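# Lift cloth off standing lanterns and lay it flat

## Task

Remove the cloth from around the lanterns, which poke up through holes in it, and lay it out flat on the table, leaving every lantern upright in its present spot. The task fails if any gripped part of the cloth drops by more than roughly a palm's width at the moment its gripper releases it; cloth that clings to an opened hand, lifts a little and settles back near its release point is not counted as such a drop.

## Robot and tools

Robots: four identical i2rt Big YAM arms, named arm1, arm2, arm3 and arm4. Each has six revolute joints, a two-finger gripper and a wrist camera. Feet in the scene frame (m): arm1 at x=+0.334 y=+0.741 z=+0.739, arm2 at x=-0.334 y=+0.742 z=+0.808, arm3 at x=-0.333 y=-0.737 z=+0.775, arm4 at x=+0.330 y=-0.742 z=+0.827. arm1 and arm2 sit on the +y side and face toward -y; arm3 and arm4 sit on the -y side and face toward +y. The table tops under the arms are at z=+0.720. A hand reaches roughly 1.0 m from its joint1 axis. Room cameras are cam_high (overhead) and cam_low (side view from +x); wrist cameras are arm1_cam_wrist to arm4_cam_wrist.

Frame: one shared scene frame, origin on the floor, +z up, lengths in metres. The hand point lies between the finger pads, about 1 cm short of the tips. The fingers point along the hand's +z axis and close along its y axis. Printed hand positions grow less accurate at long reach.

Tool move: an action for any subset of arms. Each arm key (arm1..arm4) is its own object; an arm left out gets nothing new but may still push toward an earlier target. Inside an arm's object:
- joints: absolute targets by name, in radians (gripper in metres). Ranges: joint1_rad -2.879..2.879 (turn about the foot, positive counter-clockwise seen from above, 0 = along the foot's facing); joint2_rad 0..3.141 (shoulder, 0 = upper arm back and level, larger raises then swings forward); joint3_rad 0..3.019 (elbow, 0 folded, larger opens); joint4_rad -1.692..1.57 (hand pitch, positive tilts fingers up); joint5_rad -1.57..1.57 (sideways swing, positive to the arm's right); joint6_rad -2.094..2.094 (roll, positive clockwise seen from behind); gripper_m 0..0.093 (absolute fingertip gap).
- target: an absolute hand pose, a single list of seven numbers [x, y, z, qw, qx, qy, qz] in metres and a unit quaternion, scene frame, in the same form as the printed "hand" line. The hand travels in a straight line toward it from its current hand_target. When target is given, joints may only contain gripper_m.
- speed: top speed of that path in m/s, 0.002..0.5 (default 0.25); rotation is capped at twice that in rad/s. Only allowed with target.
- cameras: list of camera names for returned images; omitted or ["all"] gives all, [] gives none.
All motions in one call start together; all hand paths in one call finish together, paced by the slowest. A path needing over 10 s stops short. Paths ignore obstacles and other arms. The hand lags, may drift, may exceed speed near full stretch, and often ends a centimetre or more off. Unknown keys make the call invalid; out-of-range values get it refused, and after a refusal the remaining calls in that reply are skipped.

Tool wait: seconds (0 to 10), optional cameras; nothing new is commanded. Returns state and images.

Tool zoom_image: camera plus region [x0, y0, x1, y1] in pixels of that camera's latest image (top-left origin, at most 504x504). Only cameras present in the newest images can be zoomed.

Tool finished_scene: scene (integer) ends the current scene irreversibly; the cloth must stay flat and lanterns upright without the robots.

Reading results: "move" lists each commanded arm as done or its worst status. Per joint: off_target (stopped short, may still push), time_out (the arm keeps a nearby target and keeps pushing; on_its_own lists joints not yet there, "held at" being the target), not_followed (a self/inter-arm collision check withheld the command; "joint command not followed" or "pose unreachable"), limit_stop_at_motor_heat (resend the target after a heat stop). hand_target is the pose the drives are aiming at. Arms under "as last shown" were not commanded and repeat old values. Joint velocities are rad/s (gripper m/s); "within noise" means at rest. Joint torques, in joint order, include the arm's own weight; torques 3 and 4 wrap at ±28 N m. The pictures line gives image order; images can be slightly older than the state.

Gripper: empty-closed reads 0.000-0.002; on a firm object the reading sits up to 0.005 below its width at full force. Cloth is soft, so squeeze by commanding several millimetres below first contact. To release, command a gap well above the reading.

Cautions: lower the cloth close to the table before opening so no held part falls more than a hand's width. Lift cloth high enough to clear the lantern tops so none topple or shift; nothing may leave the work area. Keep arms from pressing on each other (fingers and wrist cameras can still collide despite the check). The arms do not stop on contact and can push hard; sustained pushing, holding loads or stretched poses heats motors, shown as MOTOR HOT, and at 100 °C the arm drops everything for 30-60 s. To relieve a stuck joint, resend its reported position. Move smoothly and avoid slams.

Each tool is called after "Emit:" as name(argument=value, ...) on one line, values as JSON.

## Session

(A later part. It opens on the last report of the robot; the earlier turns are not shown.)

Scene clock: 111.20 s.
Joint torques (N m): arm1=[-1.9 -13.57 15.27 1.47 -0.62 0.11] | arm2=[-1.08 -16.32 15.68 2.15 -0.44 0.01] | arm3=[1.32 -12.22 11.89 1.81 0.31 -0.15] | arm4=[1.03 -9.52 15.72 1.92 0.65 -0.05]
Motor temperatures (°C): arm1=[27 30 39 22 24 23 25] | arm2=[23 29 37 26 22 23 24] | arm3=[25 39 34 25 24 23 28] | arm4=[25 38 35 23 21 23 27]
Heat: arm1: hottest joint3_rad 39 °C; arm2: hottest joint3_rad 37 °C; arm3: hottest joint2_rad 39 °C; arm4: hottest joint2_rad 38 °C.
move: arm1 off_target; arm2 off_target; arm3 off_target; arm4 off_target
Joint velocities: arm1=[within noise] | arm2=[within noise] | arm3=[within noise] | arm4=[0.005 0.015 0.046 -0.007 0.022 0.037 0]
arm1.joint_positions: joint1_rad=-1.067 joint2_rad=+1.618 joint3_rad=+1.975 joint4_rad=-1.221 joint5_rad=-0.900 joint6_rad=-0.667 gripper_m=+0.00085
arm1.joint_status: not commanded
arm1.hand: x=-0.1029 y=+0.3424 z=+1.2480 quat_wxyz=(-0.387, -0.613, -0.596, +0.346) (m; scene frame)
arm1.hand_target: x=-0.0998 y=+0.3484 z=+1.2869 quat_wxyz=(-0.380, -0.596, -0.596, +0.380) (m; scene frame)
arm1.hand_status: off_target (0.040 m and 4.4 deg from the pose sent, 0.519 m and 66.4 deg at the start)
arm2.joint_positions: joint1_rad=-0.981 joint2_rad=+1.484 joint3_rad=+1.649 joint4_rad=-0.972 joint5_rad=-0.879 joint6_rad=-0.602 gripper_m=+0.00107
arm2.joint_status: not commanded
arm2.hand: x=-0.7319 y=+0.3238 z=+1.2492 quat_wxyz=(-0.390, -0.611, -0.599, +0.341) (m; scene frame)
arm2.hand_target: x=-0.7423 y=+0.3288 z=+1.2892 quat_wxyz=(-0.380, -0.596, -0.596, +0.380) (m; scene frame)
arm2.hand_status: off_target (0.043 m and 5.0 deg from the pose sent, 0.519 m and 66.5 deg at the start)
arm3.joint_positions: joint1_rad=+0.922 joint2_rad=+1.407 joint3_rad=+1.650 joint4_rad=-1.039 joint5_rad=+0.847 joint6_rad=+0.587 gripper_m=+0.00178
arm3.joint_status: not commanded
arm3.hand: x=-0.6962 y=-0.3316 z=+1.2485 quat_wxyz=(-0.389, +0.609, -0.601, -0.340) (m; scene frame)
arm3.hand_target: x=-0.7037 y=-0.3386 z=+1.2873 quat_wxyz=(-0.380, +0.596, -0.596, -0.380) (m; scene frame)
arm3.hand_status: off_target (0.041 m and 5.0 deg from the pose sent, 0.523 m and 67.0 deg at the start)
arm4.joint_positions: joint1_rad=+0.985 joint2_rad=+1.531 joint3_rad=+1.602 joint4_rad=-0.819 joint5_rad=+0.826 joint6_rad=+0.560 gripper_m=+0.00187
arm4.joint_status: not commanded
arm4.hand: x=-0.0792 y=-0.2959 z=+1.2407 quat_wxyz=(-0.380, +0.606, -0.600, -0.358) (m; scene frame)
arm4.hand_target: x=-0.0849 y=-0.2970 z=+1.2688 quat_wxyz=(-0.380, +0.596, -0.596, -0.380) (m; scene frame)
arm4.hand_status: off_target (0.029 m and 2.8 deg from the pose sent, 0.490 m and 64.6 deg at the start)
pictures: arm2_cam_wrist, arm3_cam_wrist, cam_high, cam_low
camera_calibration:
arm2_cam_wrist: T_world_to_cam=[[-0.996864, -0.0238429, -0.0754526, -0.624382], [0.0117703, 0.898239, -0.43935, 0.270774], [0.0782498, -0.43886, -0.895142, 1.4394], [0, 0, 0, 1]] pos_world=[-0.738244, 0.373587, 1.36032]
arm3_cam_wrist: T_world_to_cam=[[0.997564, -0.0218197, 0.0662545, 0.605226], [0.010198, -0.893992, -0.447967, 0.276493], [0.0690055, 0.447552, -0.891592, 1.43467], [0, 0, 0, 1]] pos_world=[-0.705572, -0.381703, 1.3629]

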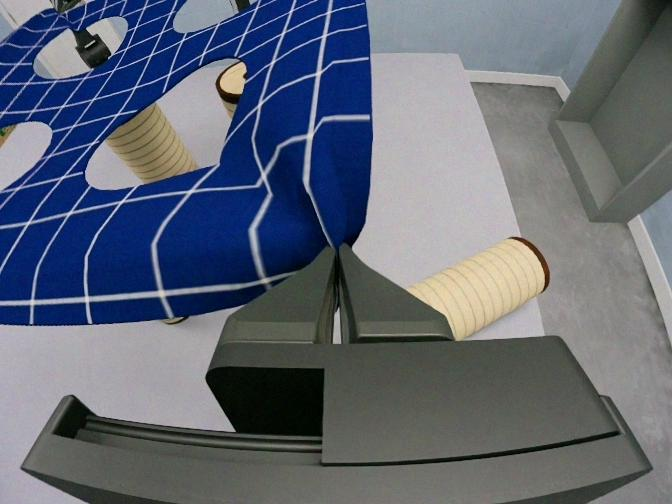

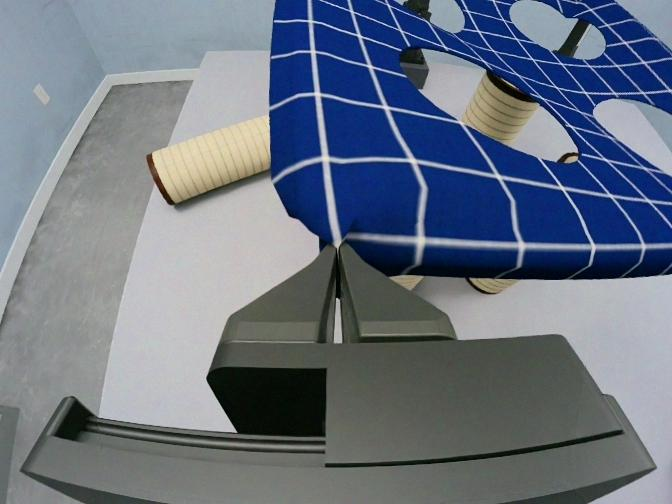

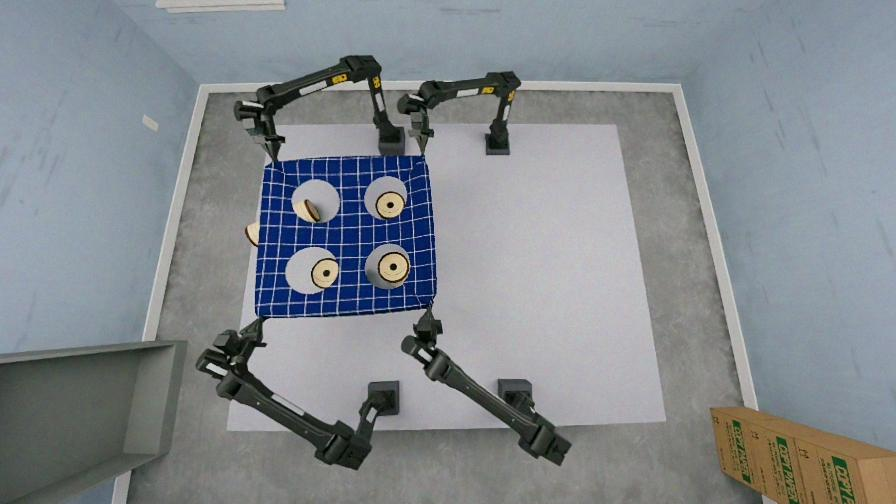

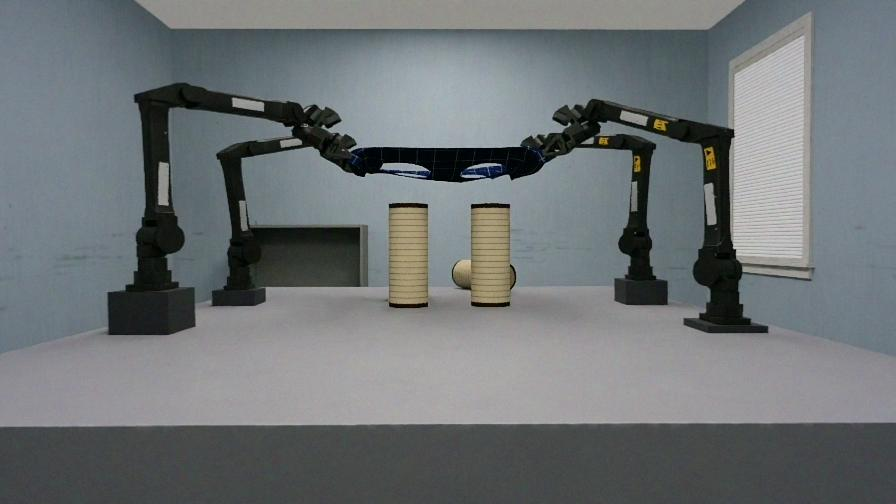

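Emit:
move(arm1={"target": [0.600, 0.347, 1.288, 0.38, 0.596, 0.596, -0.38], "speed": 0.25}, arm2={"target": [-0.045, 0.327, 1.290, 0.38, 0.596, 0.596, -0.38], "speed": 0.25}, arm3={"target": [-0.006, -0.337, 1.288, -0.38, 0.596, -0.596, -0.38], "speed": 0.25}, arm4={"target": [0.616, -0.296, 1.269, -0.38, 0.596, -0.596, -0.38], "speed": 0.25}, cameras=["cam_low", "cam_high"])

Emit:
move(arm1={"target": [0.615, 0.347, 0.775, 0, 0.707, 0.707, 0], "speed": 0.25}, arm2={"target": [-0.038, 0.323, 0.775, 0, 0.707, 0.707, 0], "speed": 0.25}, arm3={"target": [-0.004, -0.331, 0.775, 0, 0.707, -0.707, 0], "speed": 0.25}, arm4={"target": [0.640, -0.293, 0.775, 0, 0.707, -0.707, 0], "speed": 0.25}, cameras=["cam_low", "cam_high"])

Scene clock: 121.87 s.
Joint torques (N m): arm1=[-0.56 -6.77 15.97 1.13 0.45 0.13] | arm2=[0.38 -13.33 15.8 0.83 0.61 0.04] | arm3=[-0.09 -11.63 12.26 0.46 -0.31 -0.18] | arm4=[-0.62 -5.66 16.7 1.46 -0.25 -0.08]
Motor temperatures (°C): arm1=[27 31 42 22 24 23 25] | arm2=[23 28 38 26 22 23 24] | arm3=[25 38 34 25 24 23 29] | arm4=[25 37 36 23 21 23 27]
Heat: arm1: hottest joint3_rad 42 °C; arm2: hottest joint3_rad 38 °C; arm3: hottest joint2_rad 38 °C; arm4: hottest joint2_rad 37 °C.
move: arm1 off_target; arm2 off_target; arm3 off_target; arm4 off_target
Joint velocities: within noise
arm1.joint_positions: joint1_rad=+0.797 joint2_rad=+1.203 joint3_rad=+1.546 joint4_rad=-1.018 joint5_rad=+0.716 joint6_rad=+0.425 gripper_m=+0.00083
arm1.joint_status: not commanded
arm1.hand: x=+0.5982 y=+0.3442 z=+1.2526 quat_wxyz=(-0.350, -0.594, -0.614, +0.384) (m; scene frame)
arm1.hand_target: x=+0.5987 y=+0.3483 z=+1.2871 quat_wxyz=(-0.381, -0.596, -0.596, +0.380) (m; scene frame)
arm1.hand_status: off_target (0.036 m and 4.1 deg from the pose sent, 0.704 m and 4.4 deg at the start)
arm2.joint_positions: joint1_rad=+0.860 joint2_rad=+1.230 joint3_rad=+1.374 joint4_rad=-0.821 joint5_rad=+0.740 joint6_rad=+0.429 gripper_m=+0.00098
arm2.joint_status: not commanded
arm2.hand: x=-0.0409 y=+0.3258 z=+1.2451 quat_wxyz=(-0.350, -0.590, -0.620, +0.380) (m; scene frame)
arm2.hand_target: x=-0.0467 y=+0.3286 z=+1.2887 quat_wxyz=(-0.380, -0.596, -0.596, +0.380) (m; scene frame)
arm2.hand_status: off_target (0.045 m and 4.5 deg from the pose sent, 0.688 m and 4.9 deg at the start)
arm3.joint_positions: joint1_rad=-0.959 joint2_rad=+1.329 joint3_rad=+1.543 joint4_rad=-0.952 joint5_rad=-0.804 joint6_rad=-0.497 gripper_m=+0.00170
arm3.joint_status: not commanded
arm3.hand: x=-0.0024 y=-0.3322 z=+1.2464 quat_wxyz=(-0.349, +0.590, -0.618, -0.385) (m; scene frame)
arm3.hand_target: x=-0.0077 y=-0.3382 z=+1.2869 quat_wxyz=(-0.381, +0.596, -0.596, -0.380) (m; scene frame)
arm3.hand_status: off_target (0.042 m and 4.5 deg from the pose sent, 0.691 m and 5.0 deg at the start)
arm4.joint_positions: joint1_rad=-0.720 joint2_rad=+1.248 joint3_rad=+1.302 joint4_rad=-0.684 joint5_rad=-0.679 joint6_rad=-0.381 gripper_m=+0.00187
arm4.joint_status: not commanded
arm4.hand: x=+0.6063 y=-0.2961 z=+1.2390 quat_wxyz=(-0.354, +0.596, -0.609, -0.385) (m; scene frame)
arm4.hand_target: x=+0.6150 y=-0.2972 z=+1.2687 quat_wxyz=(-0.380, +0.596, -0.596, -0.380) (m; scene frame)
arm4.hand_status: off_target (0.032 m and 3.3 deg from the pose sent, 0.696 m and 2.8 deg at the start)
pictures: cam_high, cam_low

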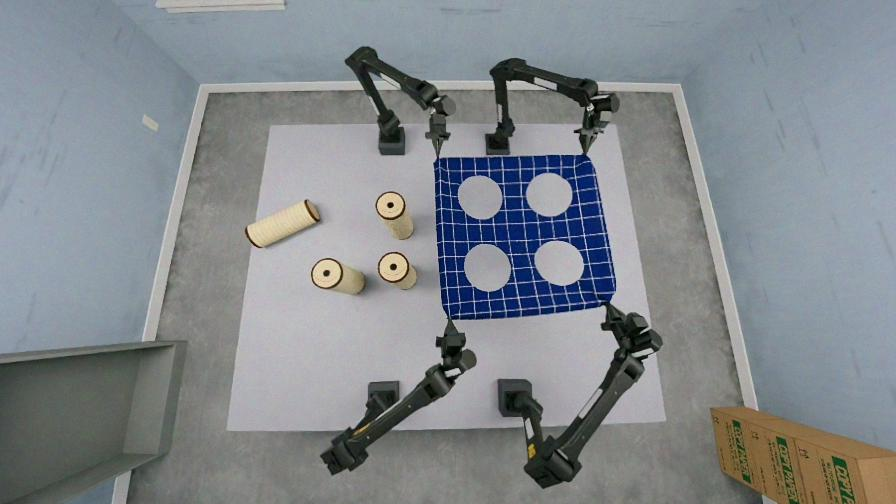

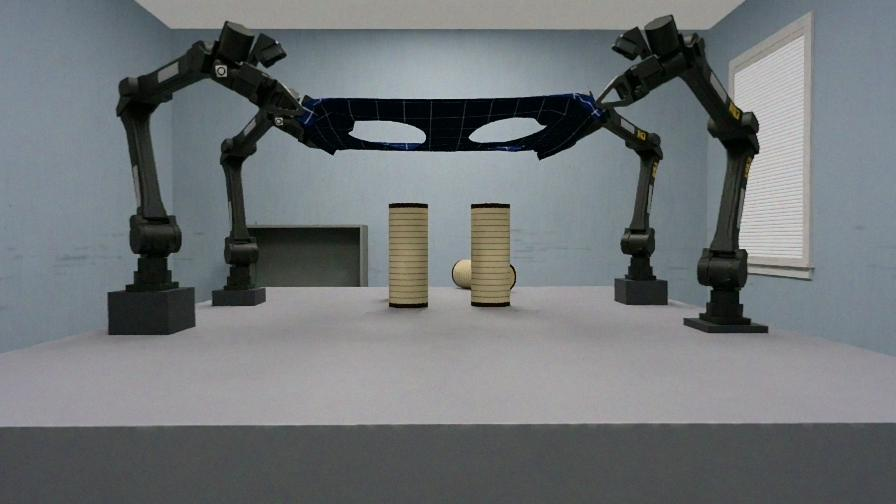

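Scene clock: 124.87 s.
Joint torques (N m): arm1=[-0.56 -13.57 8.92 0.24 -0.47 -0.04] | arm2=[0.26 -20.42 8.29 -0.42 -0.09 -0.21] | arm3=[0.21 -17.26 7.27 -0.43 0.17 0.16] | arm4=[-0.73 -12.22 11.07 -0.08 0.67 0.14]
Motor temperatures (°C): arm1=[27 31 42 22 24 23 25] | arm2=[23 28 37 26 22 23 24] | arm3=[25 38 35 25 24 23 29] | arm4=[25 37 36 23 21 23 27]
Heat: arm1: hottest joint3_rad 42 °C; arm2: hottest joint3_rad 37 °C; arm3: hottest joint2_rad 38 °C; arm4: hottest joint2_rad 37 °C.
move: arm1 off_target; arm2 done; arm3 off_target; arm4 off_target
Joint velocities: within noise
arm1.joint_positions: joint1_rad=+0.590 joint2_rad=+1.794 joint3_rad=+1.188 joint4_rad=-1.004 joint5_rad=+0.004 joint6_rad=+0.626 gripper_m=+0.00083
arm1.joint_status: not commanded
arm1.hand: x=+0.6041 y=+0.3494 z=+0.7645 quat_wxyz=(+0.017, -0.714, -0.699, +0.005) (m; scene frame)
arm1.hand_target: x=+0.6148 y=+0.3472 z=+0.7750 quat_wxyz=(+0.000, -0.707, -0.707, +0.000) (m; scene frame)
arm1.hand_status: off_target (0.015 m and 2.4 deg from the pose sent, 0.478 m and 62.7 deg at the start)
arm2.joint_positions: joint1_rad=+0.633 joint2_rad=+1.941 joint3_rad=+1.219 joint4_rad=-0.851 joint5_rad=+0.006 joint6_rad=+0.627 gripper_m=+0.00097
arm2.joint_status: not commanded
arm2.hand: x=-0.0397 y=+0.3272 z=+0.7672 quat_wxyz=(+0.002, -0.710, -0.704, +0.001) (m; scene frame)
arm2.hand_target: x=-0.0379 y=+0.3231 z=+0.7750 quat_wxyz=(+0.000, -0.707, -0.707, +0.000) (m; scene frame)
arm2.hand_status: done (0.009 m and 0.5 deg from the pose sent, 0.470 m and 62.3 deg at the start)
arm3.joint_positions: joint1_rad=-0.718 joint2_rad=+1.931 joint3_rad=+1.278 joint4_rad=-0.946 joint5_rad=-0.003 joint6_rad=-0.695 gripper_m=+0.00170
arm3.joint_status: not commanded
arm3.hand: x=-0.0092 y=-0.3362 z=+0.7641 quat_wxyz=(+0.008, +0.712, -0.702, +0.000) (m; scene frame)
arm3.hand_target: x=-0.0041 y=-0.3311 z=+0.7749 quat_wxyz=(+0.000, +0.707, -0.707, +0.000) (m; scene frame)
arm3.hand_status: off_target (0.013 m and 1.3 deg from the pose sent, 0.471 m and 62.7 deg at the start)
arm4.joint_positions: joint1_rad=-0.553 joint2_rad=+2.042 joint3_rad=+1.301 joint4_rad=-0.867 joint5_rad=-0.013 joint6_rad=-0.612 gripper_m=+0.00187
arm4.joint_status: not commanded
arm4.hand: x=+0.6204 y=-0.3020 z=+0.7633 quat_wxyz=(+0.018, +0.716, -0.698, -0.007) (m; scene frame)
arm4.hand_target: x=+0.6396 y=-0.2937 z=+0.7752 quat_wxyz=(+0.000, +0.707, -0.707, +0.000) (m; scene frame)
arm4.hand_status: off_target (0.025 m and 2.6 deg from the pose sent, 0.465 m and 63.1 deg at the start)
pictures: cam_high, cam_low

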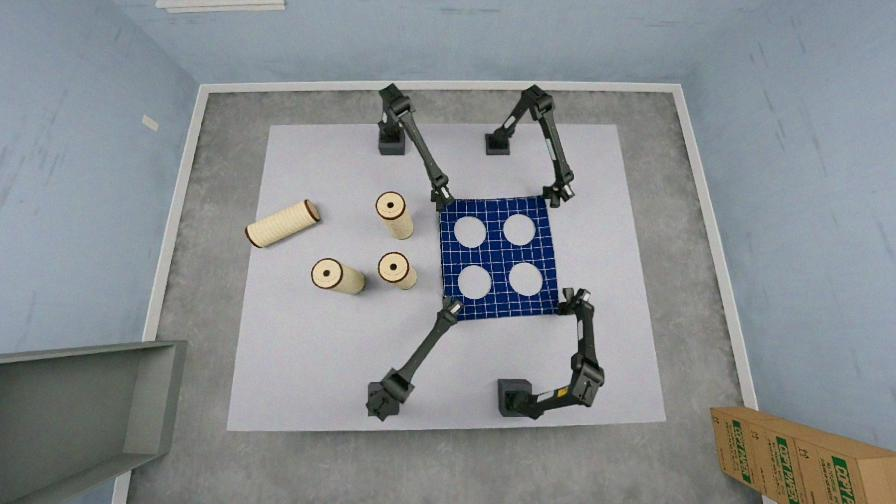

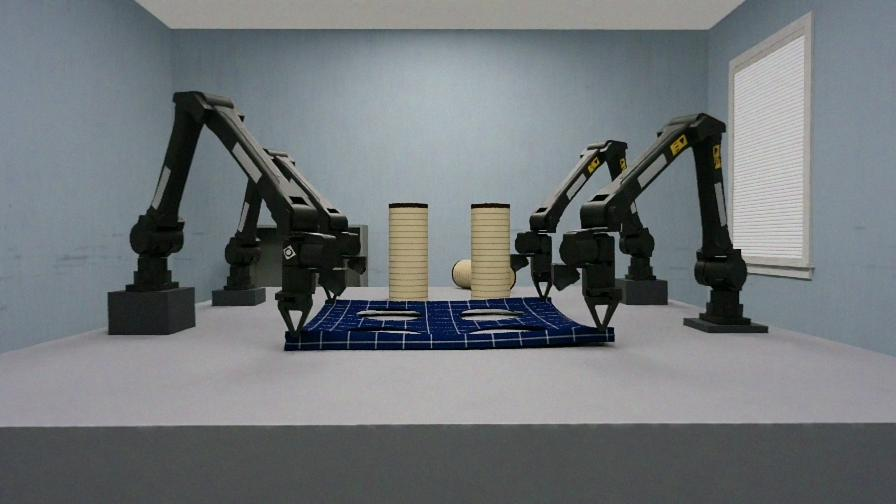

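Emit:
move(arm1={"target": [0.612, 0.355, 0.71, 0, 0.707, 0.707, 0], "speed": 0.1}, arm2={"target": [-0.046, 0.331, 0.71, 0, 0.707, 0.707, 0], "speed": 0.1}, arm3={"target": [-0.012, -0.339, 0.71, 0, 0.707, -0.707, 0], "speed": 0.1}, arm4={"target": [0.638, -0.301, 0.715, 0, 0.707, -0.707, 0], "speed": 0.1}, cameras=[])

Emit:
move(arm1={"joints": {"gripper_m": 0.05}}, arm2={"joints": {"gripper_m": 0.05}}, arm3={"joints": {"gripper_m": 0.05}}, arm4={"joints": {"gripper_m": 0.05}}, cameras=["arm1_cam_wrist", "arm2_cam_wrist", "arm3_cam_wrist", "arm4_cam_wrist"])

Emit:
move(arm1={"target": [0.608, 0.350, 0.80, 0, 0.707, 0.707, 0], "speed": 0.12}, arm2={"target": [-0.042, 0.327, 0.80, 0, 0.707, 0.707, 0], "speed": 0.12}, arm3={"target": [-0.008, -0.335, 0.80, 0, 0.707, -0.707, 0], "speed": 0.12}, arm4={"target": [0.632, -0.297, 0.80, 0, 0.707, -0.707, 0], "speed": 0.12})

Scene clock: 129.67 s.
Joint torques (N m): arm1=[-0.44 -9.88 6.11 1.17 -0.18 -0.01] | arm2=[0.15 -17.49 4.71 0.66 0.02 -0.18] | arm3=[0.44 -13.92 4.19 0.38 0.04 0.16] | arm4=[-1.2 -9.29 7.13 1.7 0.39 0.09]
Motor temperatures (°C): arm1=[27 31 41 22 24 23 25] | arm2=[23 28 37 26 22 23 24] | arm3=[25 38 35 25 24 23 29] | arm4=[25 37 37 23 21 23 27]
Heat: arm1: hottest joint3_rad 41 °C; arm2: hottest joint3_rad 37 °C; arm3: hottest joint2_rad 38 °C; arm4: hottest joint2_rad 37 °C.
move: arm1 off_target; arm2 off_target; arm3 off_target; arm4 off_target
Joint velocities: within noise
arm1.joint_positions: joint1_rad=+0.591 joint2_rad=+1.829 joint3_rad=+1.134 joint4_rad=-0.857 joint5_rad=-0.003 joint6_rad=+0.625 gripper_m=+0.00083
arm1.joint_status: not commanded
arm1.hand: x=+0.6089 y=+0.3453 z=+0.7318 quat_wxyz=(-0.012, -0.714, -0.700, +0.006) (m; scene frame)
arm1.hand_target: x=+0.6112 y=+0.3555 z=+0.7108 quat_wxyz=(+0.000, -0.707, -0.707, +0.000) (m; scene frame)
arm1.hand_status: off_target (0.024 m and 1.9 deg from the pose sent, 0.055 m and 2.3 deg at the start)
arm2.joint_positions: joint1_rad=+0.633 joint2_rad=+2.001 joint3_rad=+1.198 joint4_rad=-0.716 joint5_rad=+0.003 joint6_rad=+0.622 gripper_m=+0.00097
arm2.joint_status: not commanded
arm2.hand: x=-0.0327 y=+0.3185 z=+0.7324 quat_wxyz=(-0.024, -0.708, -0.706, +0.004) (m; scene frame)
arm2.hand_target: x=-0.0462 y=+0.3316 z=+0.7110 quat_wxyz=(+0.000, -0.707, -0.707, +0.000) (m; scene frame)
arm2.hand_status: off_target (0.029 m and 2.8 deg from the pose sent, 0.058 m and 0.6 deg at the start)
arm3.joint_positions: joint1_rad=-0.719 joint2_rad=+1.974 joint3_rad=+1.243 joint4_rad=-0.805 joint5_rad=+0.001 joint6_rad=-0.692 gripper_m=+0.00170
arm3.joint_status: not commanded
arm3.hand: x=-0.0016 y=-0.3289 z=+0.7319 quat_wxyz=(-0.022, +0.711, -0.703, -0.002) (m; scene frame)
arm3.hand_target: x=-0.0122 y=-0.3394 z=+0.7109 quat_wxyz=(+0.000, +0.707, -0.707, +0.000) (m; scene frame)
arm3.hand_status: off_target (0.026 m and 2.6 deg from the pose sent, 0.054 m and 1.3 deg at the start)
arm4.joint_positions: joint1_rad=-0.553 joint2_rad=+2.088 joint3_rad=+1.301 joint4_rad=-0.774 joint5_rad=-0.006 joint6_rad=-0.612 gripper_m=+0.00187
arm4.joint_status: not commanded
arm4.hand: x=+0.6288 y=-0.2913 z=+0.7396 quat_wxyz=(-0.006, +0.716, -0.698, -0.008) (m; scene frame)
arm4.hand_target: x=+0.6369 y=-0.3019 z=+0.7159 quat_wxyz=(+0.000, +0.707, -0.707, +0.000) (m; scene frame)
arm4.hand_status: off_target (0.028 m and 1.8 deg from the pose sent, 0.051 m and 2.6 deg at the start)
pictures: none
No camera images: "cameras" was empty.

Scene clock: 130.43 s.
Joint torques (N m): arm1=[-0.62 -9.41 6.05 0.62 -0.05 -0.01] | arm2=[-0.09 -17.55 4.92 0.58 0.03 -0.17] | arm3=[-0.03 -14.04 4.66 0.34 0.09 0.15] | arm4=[-0.85 -9.58 7.16 0.8 -0.02 0.1]
Motor temperatures (°C): arm1=[27 31 41 22 24 23 25] | arm2=[23 28 37 26 22 23 24] | arm3=[25 37 35 25 24 23 29] | arm4=[25 37 36 23 21 23 27]
Heat: arm1: hottest joint3_rad 41 °C; arm2: hottest joint3_rad 37 °C; arm3: hottest joint2_rad 37 °C; arm4: hottest joint2_rad 37 °C.
move: arm1 done; arm2 done; arm3 done; arm4 done
Joint velocities: within noise
arm1.joint_positions: joint1_rad=+0.594 joint2_rad=+1.829 joint3_rad=+1.134 joint4_rad=-0.846 joint5_rad=-0.006 joint6_rad=+0.625 gripper_m=+0.04987
arm1.joint_status: all done
arm1.hand: x=+0.6118 y=+0.3439 z=+0.7318 quat_wxyz=(-0.018, -0.713, -0.701, +0.006) (m; scene frame)
arm1.hand_target: x=+0.6112 y=+0.3555 z=+0.7108 quat_wxyz=(+0.000, -0.707, -0.707, +0.000) (m; scene frame)
arm1.hand_status: not commanded
arm2.joint_positions: joint1_rad=+0.633 joint2_rad=+2.003 joint3_rad=+1.193 joint4_rad=-0.714 joint5_rad=+0.003 joint6_rad=+0.622 gripper_m=+0.04991
arm2.joint_status: all done
arm2.hand: x=-0.0341 y=+0.3206 z=+0.7302 quat_wxyz=(-0.022, -0.708, -0.706, +0.003) (m; scene frame)
arm2.hand_target: x=-0.0461 y=+0.3315 z=+0.7111 quat_wxyz=(+0.000, -0.707, -0.707, +0.000) (m; scene frame)
arm2.hand_status: not commanded
arm3.joint_positions: joint1_rad=-0.715 joint2_rad=+1.976 joint3_rad=+1.235 joint4_rad=-0.803 joint5_rad=+0.000 joint6_rad=-0.690 gripper_m=+0.04994
arm3.joint_status: all done
arm3.hand: x=-0.0054 y=-0.3301 z=+0.7292 quat_wxyz=(-0.019, +0.712, -0.702, -0.002) (m; scene frame)
arm3.hand_target: x=-0.0122 y=-0.3395 z=+0.7110 quat_wxyz=(+0.000, +0.707, -0.707, +0.000) (m; scene frame)
arm3.hand_status: not commanded
arm4.joint_positions: joint1_rad=-0.557 joint2_rad=+2.091 joint3_rad=+1.301 joint4_rad=-0.751 joint5_rad=+0.004 joint6_rad=-0.612 gripper_m=+0.04989
arm4.joint_status: all done
arm4.hand: x=+0.6348 y=-0.2895 z=+0.7381 quat_wxyz=(-0.017, +0.714, -0.700, -0.004) (m; scene frame)
arm4.hand_target: x=+0.6370 y=-0.3020 z=+0.7159 quat_wxyz=(+0.000, +0.707, -0.707, +0.000) (m; scene frame)
arm4.hand_status: not commanded
pictures: arm1_cam_wrist, arm2_cam_wrist, arm3_cam_wrist, arm4_cam_wrist
camera_calibration:
arm1_cam_wrist: T_world_to_cam=[[-0.999519, 0.0147732, -0.0272668, 0.628038], [-0.00188716, 0.848637, 0.528972, -0.669589], [0.0309542, 0.528769, -0.848201, 0.550311], [0, 0, 0, 1]] pos_world=[0.609438, 0.267972, 0.838093]
arm2_cam_wrist: T_world_to_cam=[[-0.999462, 0.00736163, -0.0319485, -0.0098881], [-0.011809, 0.828226, 0.560269, -0.670844], [0.0305851, 0.560346, -0.827694, 0.547554], [0, 0, 0, 1]] pos_world=[-0.0345518, 0.248864, 0.828744]
arm3_cam_wrist: T_world_to_cam=[[0.999643, 0.016029, 0.0213661, -0.00423255], [0.00143472, -0.830988, 0.556288, -0.673422], [0.0266717, -0.556059, -0.830715, 0.547441], [0, 0, 0, 1]] pos_world=[-0.00940397, -0.255129, 0.829474]
arm4_cam_wrist: T_world_to_cam=[[0.999464, 0.0268228, 0.0187727, -0.641495], [0.0114618, -0.823775, 0.566801, -0.660425], [0.0306677, -0.566282, -0.823641, 0.545131], [0, 0, 0, 1]] pos_world=[0.632003, -0.218138, 0.835364]

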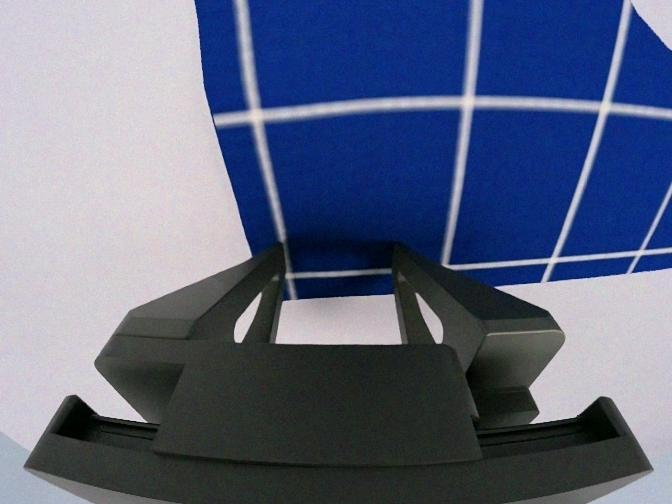

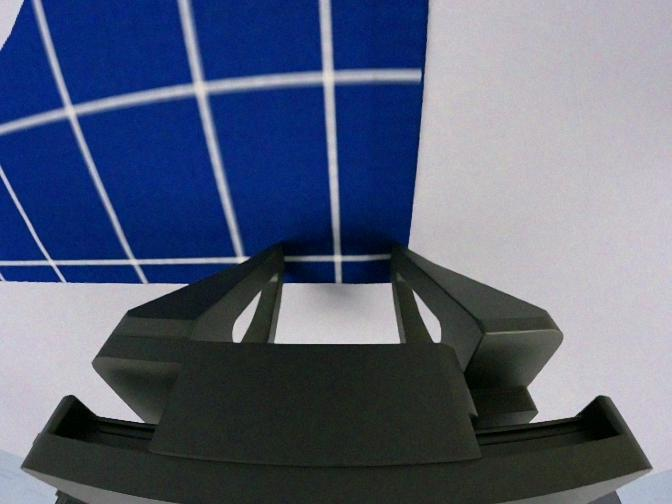

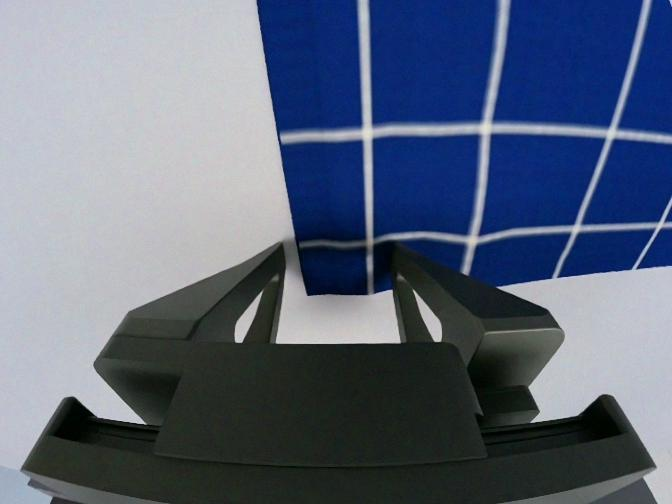

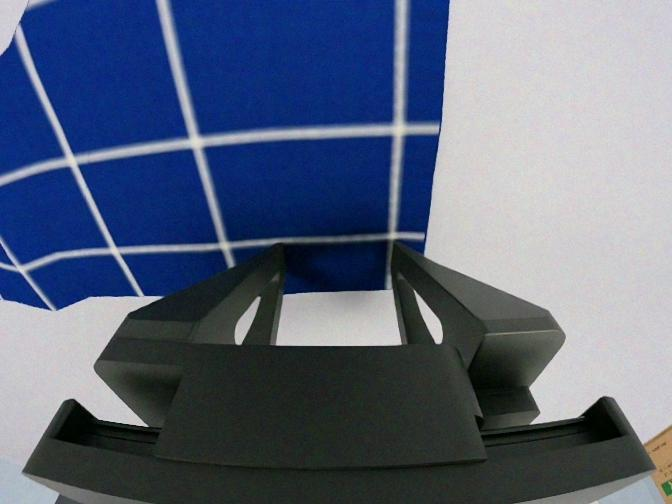

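Scene clock: 131.80 s.
Joint torques (N m): arm1=[-1.26 -12.22 11.75 -0.14 0.07 -0.07] | arm2=[0.15 -19.66 10.24 -0.16 0.05 -0.14] | arm3=[-0.09 -17.14 8.84 -0.42 0.08 0.12] | arm4=[0.32 -11.52 10.36 -0.06 -0.02 0.16]
Motor temperatures (°C): arm1=[27 31 41 22 24 23 25] | arm2=[23 28 37 26 22 23 24] | arm3=[25 37 35 25 24 23 29] | arm4=[25 37 36 23 21 23 27]
Heat: arm1: hottest joint3_rad 41 °C; arm2: hottest joint3_rad 37 °C; arm3: hottest joint2_rad 37 °C; arm4: hottest joint2_rad 37 °C.
move: arm1 off_target; arm2 off_target; arm3 off_target; arm4 off_target
Joint velocities: within noise
arm1.joint_positions: joint1_rad=+0.594 joint2_rad=+1.737 joint3_rad=+1.161 joint4_rad=-1.047 joint5_rad=-0.008 joint6_rad=+0.618 gripper_m=+0.04989
arm1.joint_status: not commanded
arm1.hand: x=+0.5979 y=+0.3661 z=+0.7822 quat_wxyz=(+0.022, -0.710, -0.704, -0.002) (m; scene frame)
arm1.hand_target: x=+0.6076 y=+0.3506 z=+0.8004 quat_wxyz=(+0.000, -0.707, -0.707, +0.000) (m; scene frame)
arm1.hand_status: off_target (0.026 m and 2.6 deg from the pose sent, 0.069 m and 2.4 deg at the start)
arm2.joint_positions: joint1_rad=+0.633 joint2_rad=+1.885 joint3_rad=+1.193 joint4_rad=-0.908 joint5_rad=+0.003 joint6_rad=+0.622 gripper_m=+0.04991
arm2.joint_status: not commanded
arm2.hand: x=-0.0498 y=+0.3422 z=+0.7865 quat_wxyz=(+0.016, -0.708, -0.706, -0.003) (m; scene frame)
arm2.hand_target: x=-0.0423 y=+0.3274 z=+0.8002 quat_wxyz=(+0.000, -0.707, -0.707, +0.000) (m; scene frame)
arm2.hand_status: off_target (0.022 m and 1.9 deg from the pose sent, 0.071 m and 2.6 deg at the start)
arm3.joint_positions: joint1_rad=-0.715 joint2_rad=+1.887 joint3_rad=+1.255 joint4_rad=-0.998 joint5_rad=+0.000 joint6_rad=-0.690 gripper_m=+0.04995
arm3.joint_status: not commanded
arm3.hand: x=-0.0209 y=-0.3494 z=+0.7789 quat_wxyz=(+0.024, +0.712, -0.702, +0.003) (m; scene frame)
arm3.hand_target: x=-0.0085 y=-0.3357 z=+0.8003 quat_wxyz=(+0.000, +0.707, -0.707, +0.000) (m; scene frame)
arm3.hand_status: off_target (0.029 m and 2.8 deg from the pose sent, 0.071 m and 2.4 deg at the start)
arm4.joint_positions: joint1_rad=-0.557 joint2_rad=+1.980 joint3_rad=+1.301 joint4_rad=-0.908 joint5_rad=+0.004 joint6_rad=-0.607 gripper_m=+0.04989
arm4.joint_status: not commanded
arm4.hand: x=+0.6255 y=-0.3041 z=+0.7948 quat_wxyz=(+0.006, +0.713, -0.702, +0.000) (m; scene frame)
arm4.hand_target: x=+0.6320 y=-0.2972 z=+0.8000 quat_wxyz=(+0.000, +0.707, -0.707, +0.000) (m; scene frame)
arm4.hand_status: off_target (0.011 m and 1.1 deg from the pose sent, 0.062 m and 2.3 deg at the start)
pictures: arm1_cam_wrist, arm2_cam_wrist, arm3_cam_wrist, arm4_cam_wrist, cam_high, cam_low
camera_calibration:
arm1_cam_wrist: T_world_to_cam=[[-0.999803, 0.00765363, 0.0183298, 0.582345], [0.0169367, 0.810608, 0.585344, -0.756521], [-0.0103783, 0.585539, -0.810578, 0.556177], [0, 0, 0, 1]] pos_world=[0.600815, 0.283122, 0.882976]
arm2_cam_wrist: T_world_to_cam=[[-0.999882, 0.00771192, 0.013269, -0.0595788], [0.0142134, 0.791463, 0.611052, -0.746579], [-0.00578955, 0.611168, -0.79148, 0.534866], [0, 0, 0, 1]] pos_world=[-0.0458637, 0.264456, 0.880324]
arm3_cam_wrist: T_world_to_cam=[[0.999303, 0.0155381, -0.033954, 0.0534693], [0.0330399, -0.7916, 0.610146, -0.744571], [-0.0173975, -0.610843, -0.791561, 0.527814], [0, 0, 0, 1]] pos_world=[-0.0196488, -0.267821, 0.87391]
arm4_cam_wrist: T_world_to_cam=[[0.999726, 0.022003, -0.00794783, -0.613198], [0.0223917, -0.801563, 0.597491, -0.728984], [0.00677591, -0.597506, -0.801836, 0.571943], [0, 0, 0, 1]] pos_world=[0.625478, -0.229095, 0.889293]

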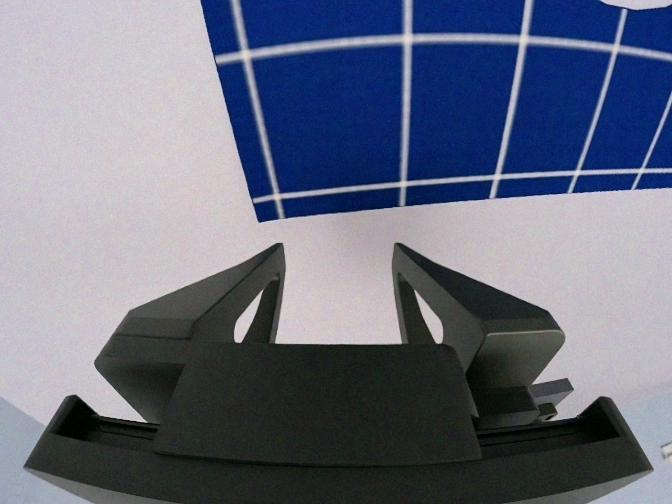

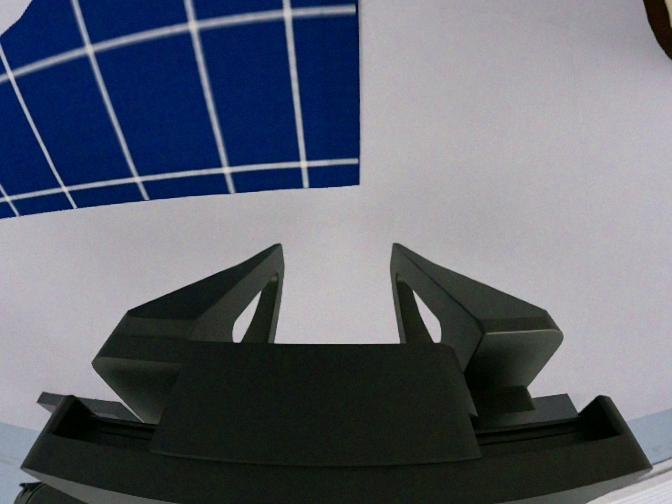

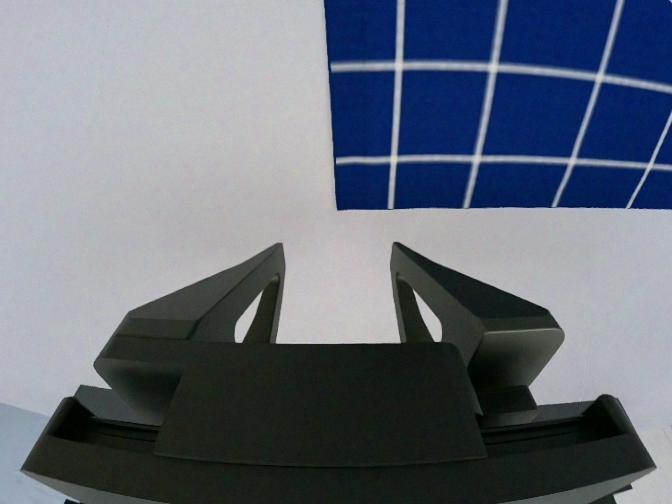

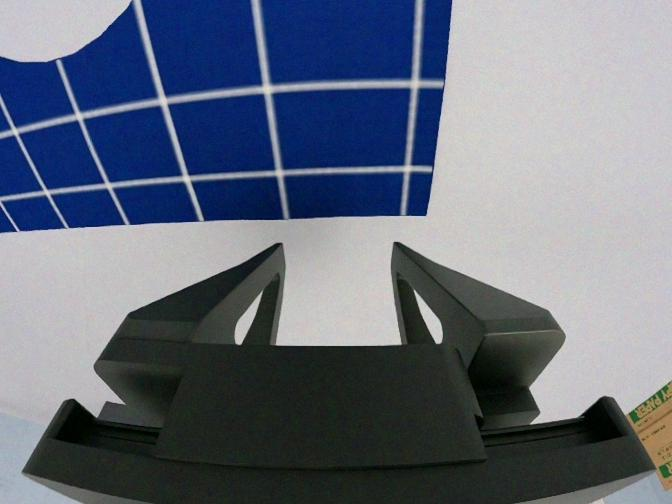

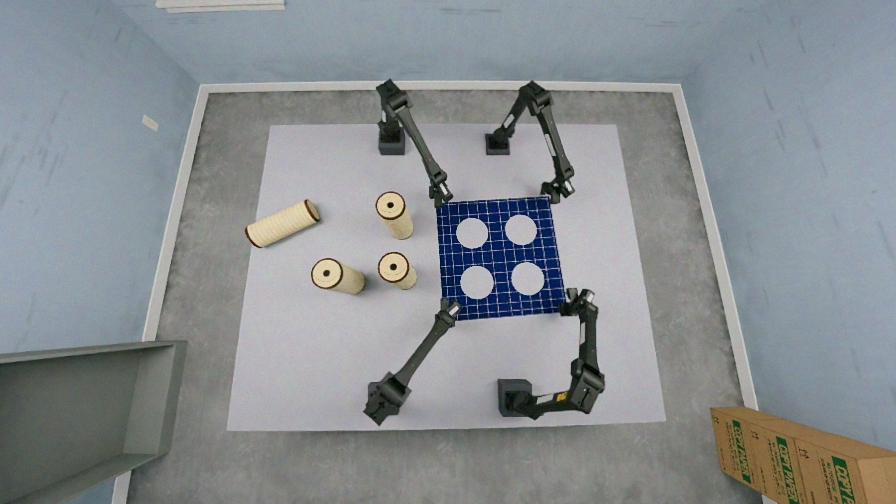

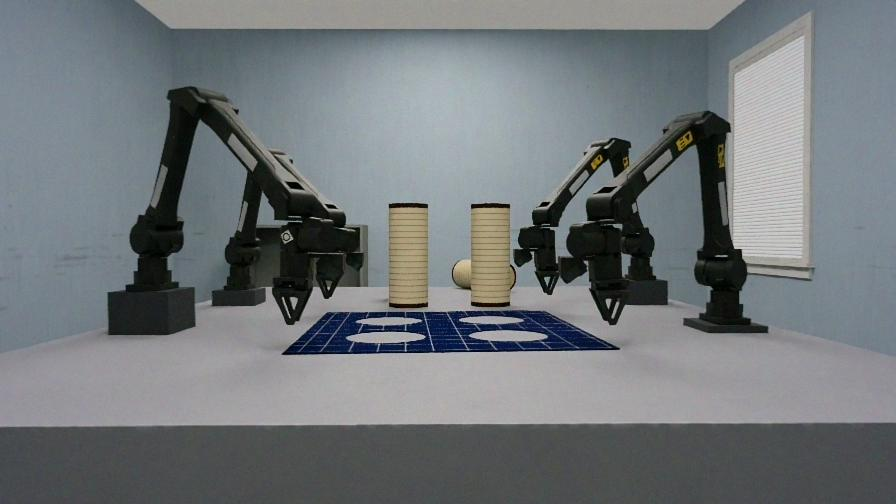

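Emit:
zoom_image(camera="cam_high", region=[230, 180, 440, 310])

Emit:
zoom_image(camera="cam_low", region=[370, 190, 540, 320])

Scaled by 2.400.

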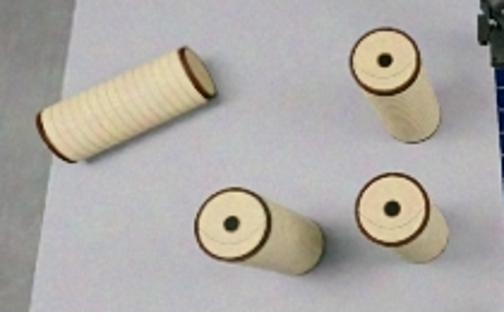

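Scaled by 2.965.

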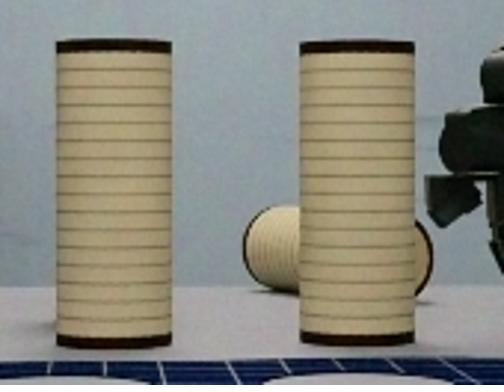

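Emit:
move(arm2={"joints": {"joint1_rad": 0.5, "joint2_rad": 0.8, "joint3_rad": 1.1, "joint4_rad": -1.4, "joint5_rad": 0, "joint6_rad": 0.5, "gripper_m": 0.093}}, arm3={"joints": {"joint1_rad": -0.6, "joint2_rad": 0.8, "joint3_rad": 1.1, "joint4_rad": -1.4, "joint5_rad": 0, "joint6_rad": -0.5, "gripper_m": 0.05}}, arm1={"joints": {"joint1_rad": 0.5, "joint2_rad": 0.8, "joint3_rad": 1.1, "joint4_rad": -1.4, "joint5_rad": 0, "joint6_rad": 0.5}}, arm4={"joints": {"joint1_rad": -0.5, "joint2_rad": 0.8, "joint3_rad": 1.1, "joint4_rad": -1.4, "joint5_rad": 0, "joint6_rad": -0.5}}, cameras=["cam_high"])

Emit:
move(arm2={"joints": {"joint1_rad": -0.802, "joint6_rad": 0.301}}, cameras=["cam_high", "arm2_cam_wrist"])

Emit:
move(arm2={"target": [-0.856, 0.251, 1.02, 0, 0.3746, 0.9272, 0], "speed": 0.2}, cameras=["cam_high", "cam_low", "arm2_cam_wrist"])

Scene clock: 220.73 s.
Joint torques (N m): arm1=[-1.08 -0.26 10.92 0.64 0.27 -0.08] | arm2=[1.26 -2.08 9.87 0.79 -0.02 -0.2] | arm3=[-0.21 -0.62 8.1 0.46 0.13 0.18] | arm4=[0.67 1.38 11.58 0.95 -0.17 0.19]
Motor temperatures (°C): arm1=[27 30 44 21 24 22 23] | arm2=[23 27 37 26 22 23 23] | arm3=[25 35 38 25 24 23 27] | arm4=[25 37 36 23 21 23 26]
Heat: arm1: hottest joint3_rad 44 °C; arm2: hottest joint3_rad 37 °C; arm3: hottest joint3_rad 38 °C; arm4: hottest joint2_rad 37 °C.
move: arm1 done; arm2 done; arm3 done; arm4 done
Joint velocities: within noise
arm1.joint_positions: joint1_rad=+0.495 joint2_rad=+0.796 joint3_rad=+1.090 joint4_rad=-1.395 joint5_rad=-0.002 joint6_rad=+0.512 gripper_m=+0.04989
arm1.joint_status: all done
arm1.hand: x=+0.4736 y=+0.4994 z=+1.0818 quat_wxyz=(-0.227, -0.687, -0.687, +0.069) (m; scene frame)
arm1.hand_target: x=+0.4750 y=+0.4992 z=+1.0849 quat_wxyz=(-0.227, -0.681, -0.693, +0.070) (m; scene frame)
arm1.hand_status: not commanded
arm2.joint_positions: joint1_rad=+0.493 joint2_rad=+0.793 joint3_rad=+1.097 joint4_rad=-1.391 joint5_rad=+0.001 joint6_rad=+0.511 gripper_m=+0.09289
arm2.joint_status: all done
arm2.hand: x=-0.2037 y=+0.4888 z=+1.1514 quat_wxyz=(-0.228, -0.698, -0.676, +0.067) (m; scene frame)
arm2.hand_target: x=-0.2020 y=+0.4900 z=+1.1501 quat_wxyz=(-0.223, -0.693, -0.683, +0.066) (m; scene frame)
arm2.hand_status: not commanded
arm3.joint_positions: joint1_rad=-0.596 joint2_rad=+0.795 joint3_rad=+1.091 joint4_rad=-1.391 joint5_rad=-0.001 joint6_rad=-0.513 gripper_m=+0.04995
arm3.joint_status: all done
arm3.hand: x=-0.1856 y=-0.5001 z=+1.1197 quat_wxyz=(-0.234, +0.671, -0.701, -0.059) (m; scene frame)
arm3.hand_target: x=-0.1846 y=-0.5007 z=+1.1213 quat_wxyz=(-0.231, +0.665, -0.707, -0.059) (m; scene frame)
arm3.hand_status: not commanded
arm4.joint_positions: joint1_rad=-0.503 joint2_rad=+0.793 joint3_rad=+1.092 joint4_rad=-1.392 joint5_rad=+0.002 joint6_rad=-0.513 gripper_m=+0.04989
arm4.joint_status: all done
arm4.hand: x=+0.4766 y=-0.5023 z=+1.1708 quat_wxyz=(-0.230, +0.678, -0.696, -0.064) (m; scene frame)
arm4.hand_target: x=+0.4757 y=-0.5014 z=+1.1718 quat_wxyz=(-0.226, +0.675, -0.699, -0.065) (m; scene frame)
arm4.hand_status: not commanded
pictures: cam_high

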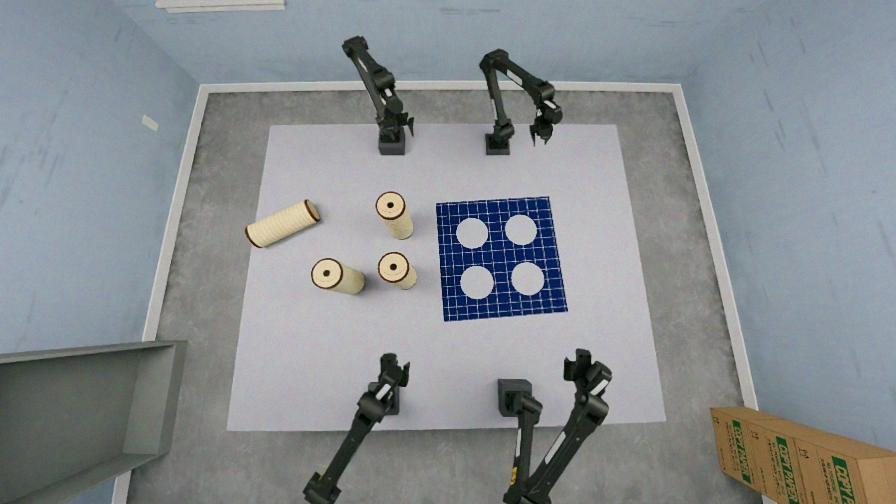

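Scene clock: 222.43 s.
Joint torques (N m): arm1=[-0.44 0.03 10.89 0.65 0.29 -0.1] | arm2=[0.21 -2.61 9.88 0.8 -0.02 -0.2] | arm3=[0.03 -0.5 8.12 0.42 0.12 0.18] | arm4=[0.62 1.38 11.63 0.96 -0.17 0.19]
Motor temperatures (°C): arm1=[27 30 44 21 24 22 23] | arm2=[23 27 37 26 22 23 23] | arm3=[25 35 38 25 24 23 27] | arm4=[25 37 36 23 21 23 25]
Heat: arm1: hottest joint3_rad 44 °C; arm2: hottest joint3_rad 37 °C; arm3: hottest joint3_rad 38 °C; arm4: hottest joint2_rad 37 °C.
move: arm2 done
Joint velocities: within noise
arm1, arm3, arm4: as last shown
arm2.joint_positions: joint1_rad=-0.798 joint2_rad=+0.798 joint3_rad=+1.097 joint4_rad=-1.391 joint5_rad=+0.001 joint6_rad=+0.312 gripper_m=+0.09290
arm2.joint_status: all done
arm2.hand: x=-0.5405 y=+0.5451 z=+1.1500 quat_wxyz=(-0.119, -0.948, -0.216, +0.203) (m; scene frame)
arm2.hand_target: x=-0.5403 y=+0.5467 z=+1.1499 quat_wxyz=(-0.116, -0.948, -0.219, +0.201) (m; scene frame)
arm2.hand_status: not commanded
arm4.hand: x=+0.4766 y=-0.5023 z=+1.1708 quat_wxyz=(-0.230, +0.677, -0.696, -0.064) (m; scene frame)
arm4.hand_target: x=+0.4757 y=-0.5014 z=+1.1718 quat_wxyz=(-0.226, +0.675, -0.699, -0.066) (m; scene frame)
pictures: arm2_cam_wrist, cam_high
camera_calibration:
arm2_cam_wrist: T_world_to_cam=[[-0.455074, 0.87852, -0.145294, -0.554504], [0.862824, 0.475375, 0.171914, 0.0137263], [0.220099, -0.0471298, -0.974338, 1.38696], [0, 0, 0, 1]] pos_world=[-0.56945, 0.545985, 1.26844]

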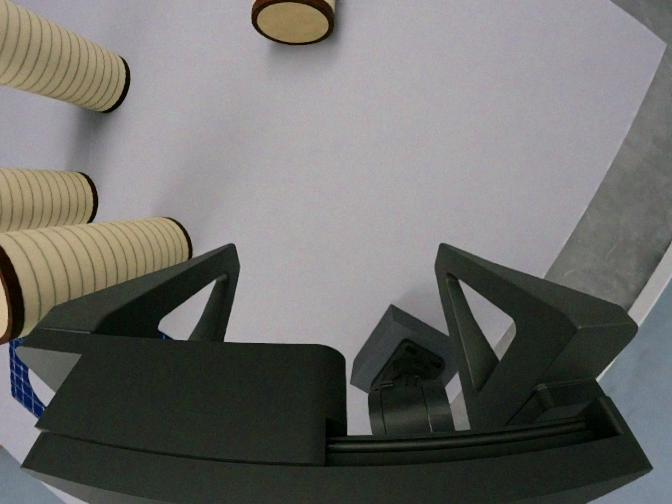

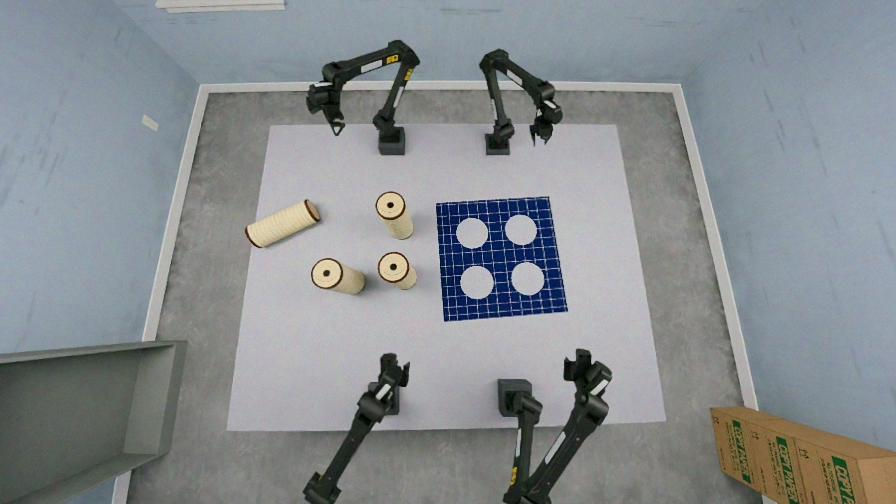

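Scene clock: 228.13 s.
Joint torques (N m): arm1=[-0.91 0.67 11 0.58 0.25 -0.07] | arm2=[1.32 -26.99 14.61 -0.05 -0.02 -0.16] | arm3=[-0.15 -0.56 8.08 0.47 0.12 0.18] | arm4=[0.67 1.38 11.64 0.95 -0.17 0.19]
Motor temperatures (°C): arm1=[27 30 43 21 24 22 23] | arm2=[23 27 38 26 22 23 23] | arm3=[25 34 38 25 24 23 27] | arm4=[25 36 36 23 21 23 25]
Heat: arm1: hottest joint3_rad 43 °C; arm2: hottest joint3_rad 38 °C; arm3: hottest joint3_rad 38 °C; arm4: hottest joint2_rad 36 °C.
move: arm2 off_target
Joint velocities: within noise
arm1, arm3, arm4: as last shown
arm2.joint_positions: joint1_rad=-0.813 joint2_rad=+2.257 joint3_rad=+2.410 joint4_rad=-1.673 joint5_rad=-0.005 joint6_rad=-1.608 gripper_m=+0.09290
arm2.joint_status: not commanded
arm2.hand: x=-0.8513 y=+0.2634 z=+0.9985 quat_wxyz=(+0.009, -0.384, -0.923, +0.022) (m; scene frame)
arm2.hand_target: x=-0.8545 y=+0.2522 z=+1.0195 quat_wxyz=(+0.020, -0.374, -0.926, +0.044) (m; scene frame)
arm2.hand_status: off_target (0.025 m and 3.0 deg from the pose sent, 0.450 m and 112.5 deg at the start; a joint's target at an end of its range on 36 of 171 steps)
arm3.hand_target: x=-0.1846 y=-0.5007 z=+1.1213 quat_wxyz=(-0.231, +0.665, -0.708, -0.059) (m; scene frame)
arm4.hand_target: x=+0.4757 y=-0.5014 z=+1.1718 quat_wxyz=(-0.226, +0.675, -0.699, -0.065) (m; scene frame)
pictures: arm2_cam_wrist, cam_high, cam_low
camera_calibration:
arm2_cam_wrist: T_world_to_cam=[[-0.712711, -0.700203, 0.0419221, -0.460878], [-0.548897, 0.593918, 0.588195, -1.20684], [-0.436755, 0.396203, -0.807631, 0.452095], [0, 0, 0, 1]] pos_world=[-0.79345, 0.214935, 1.09431]

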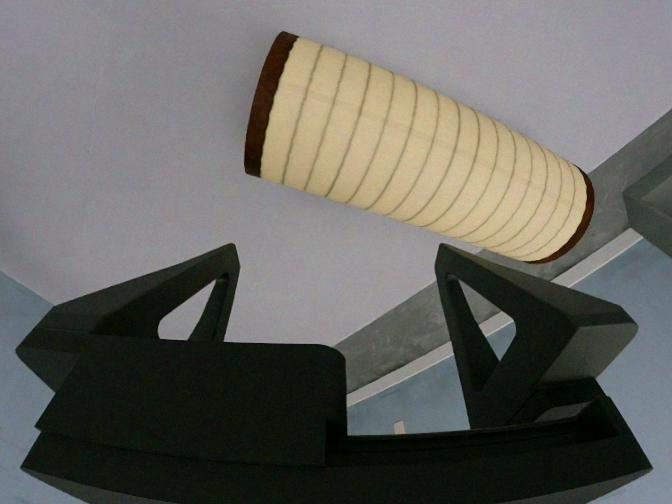

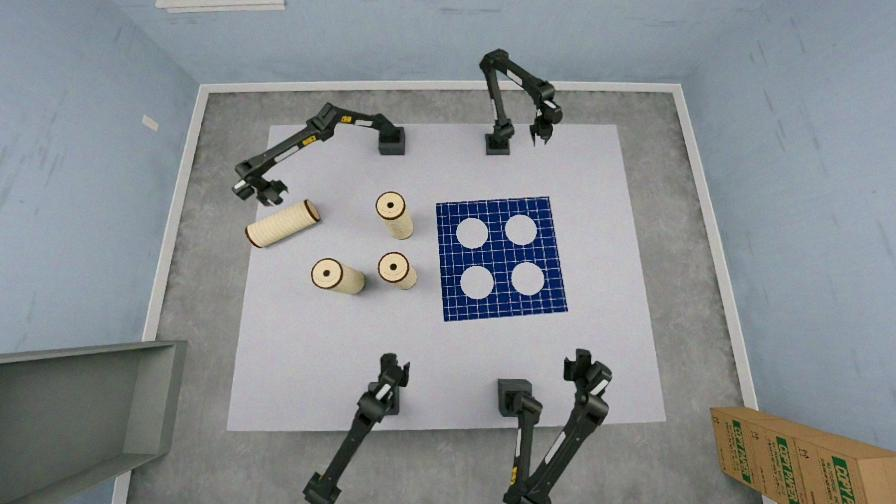

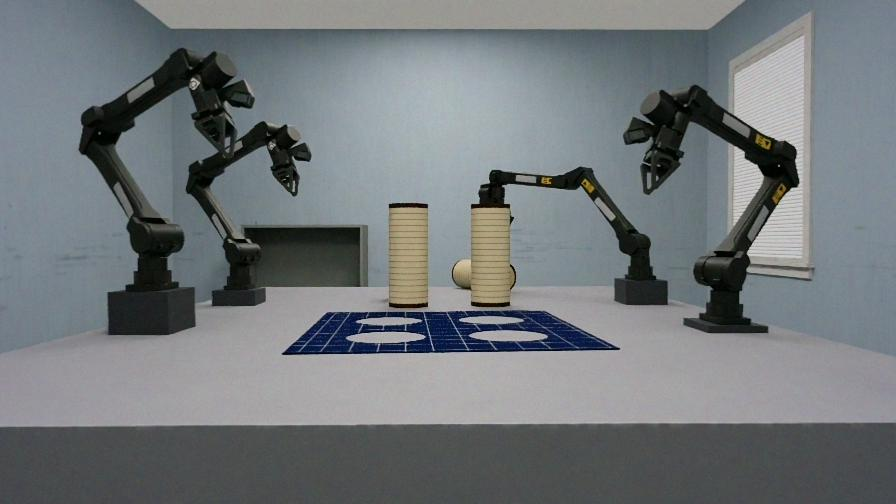

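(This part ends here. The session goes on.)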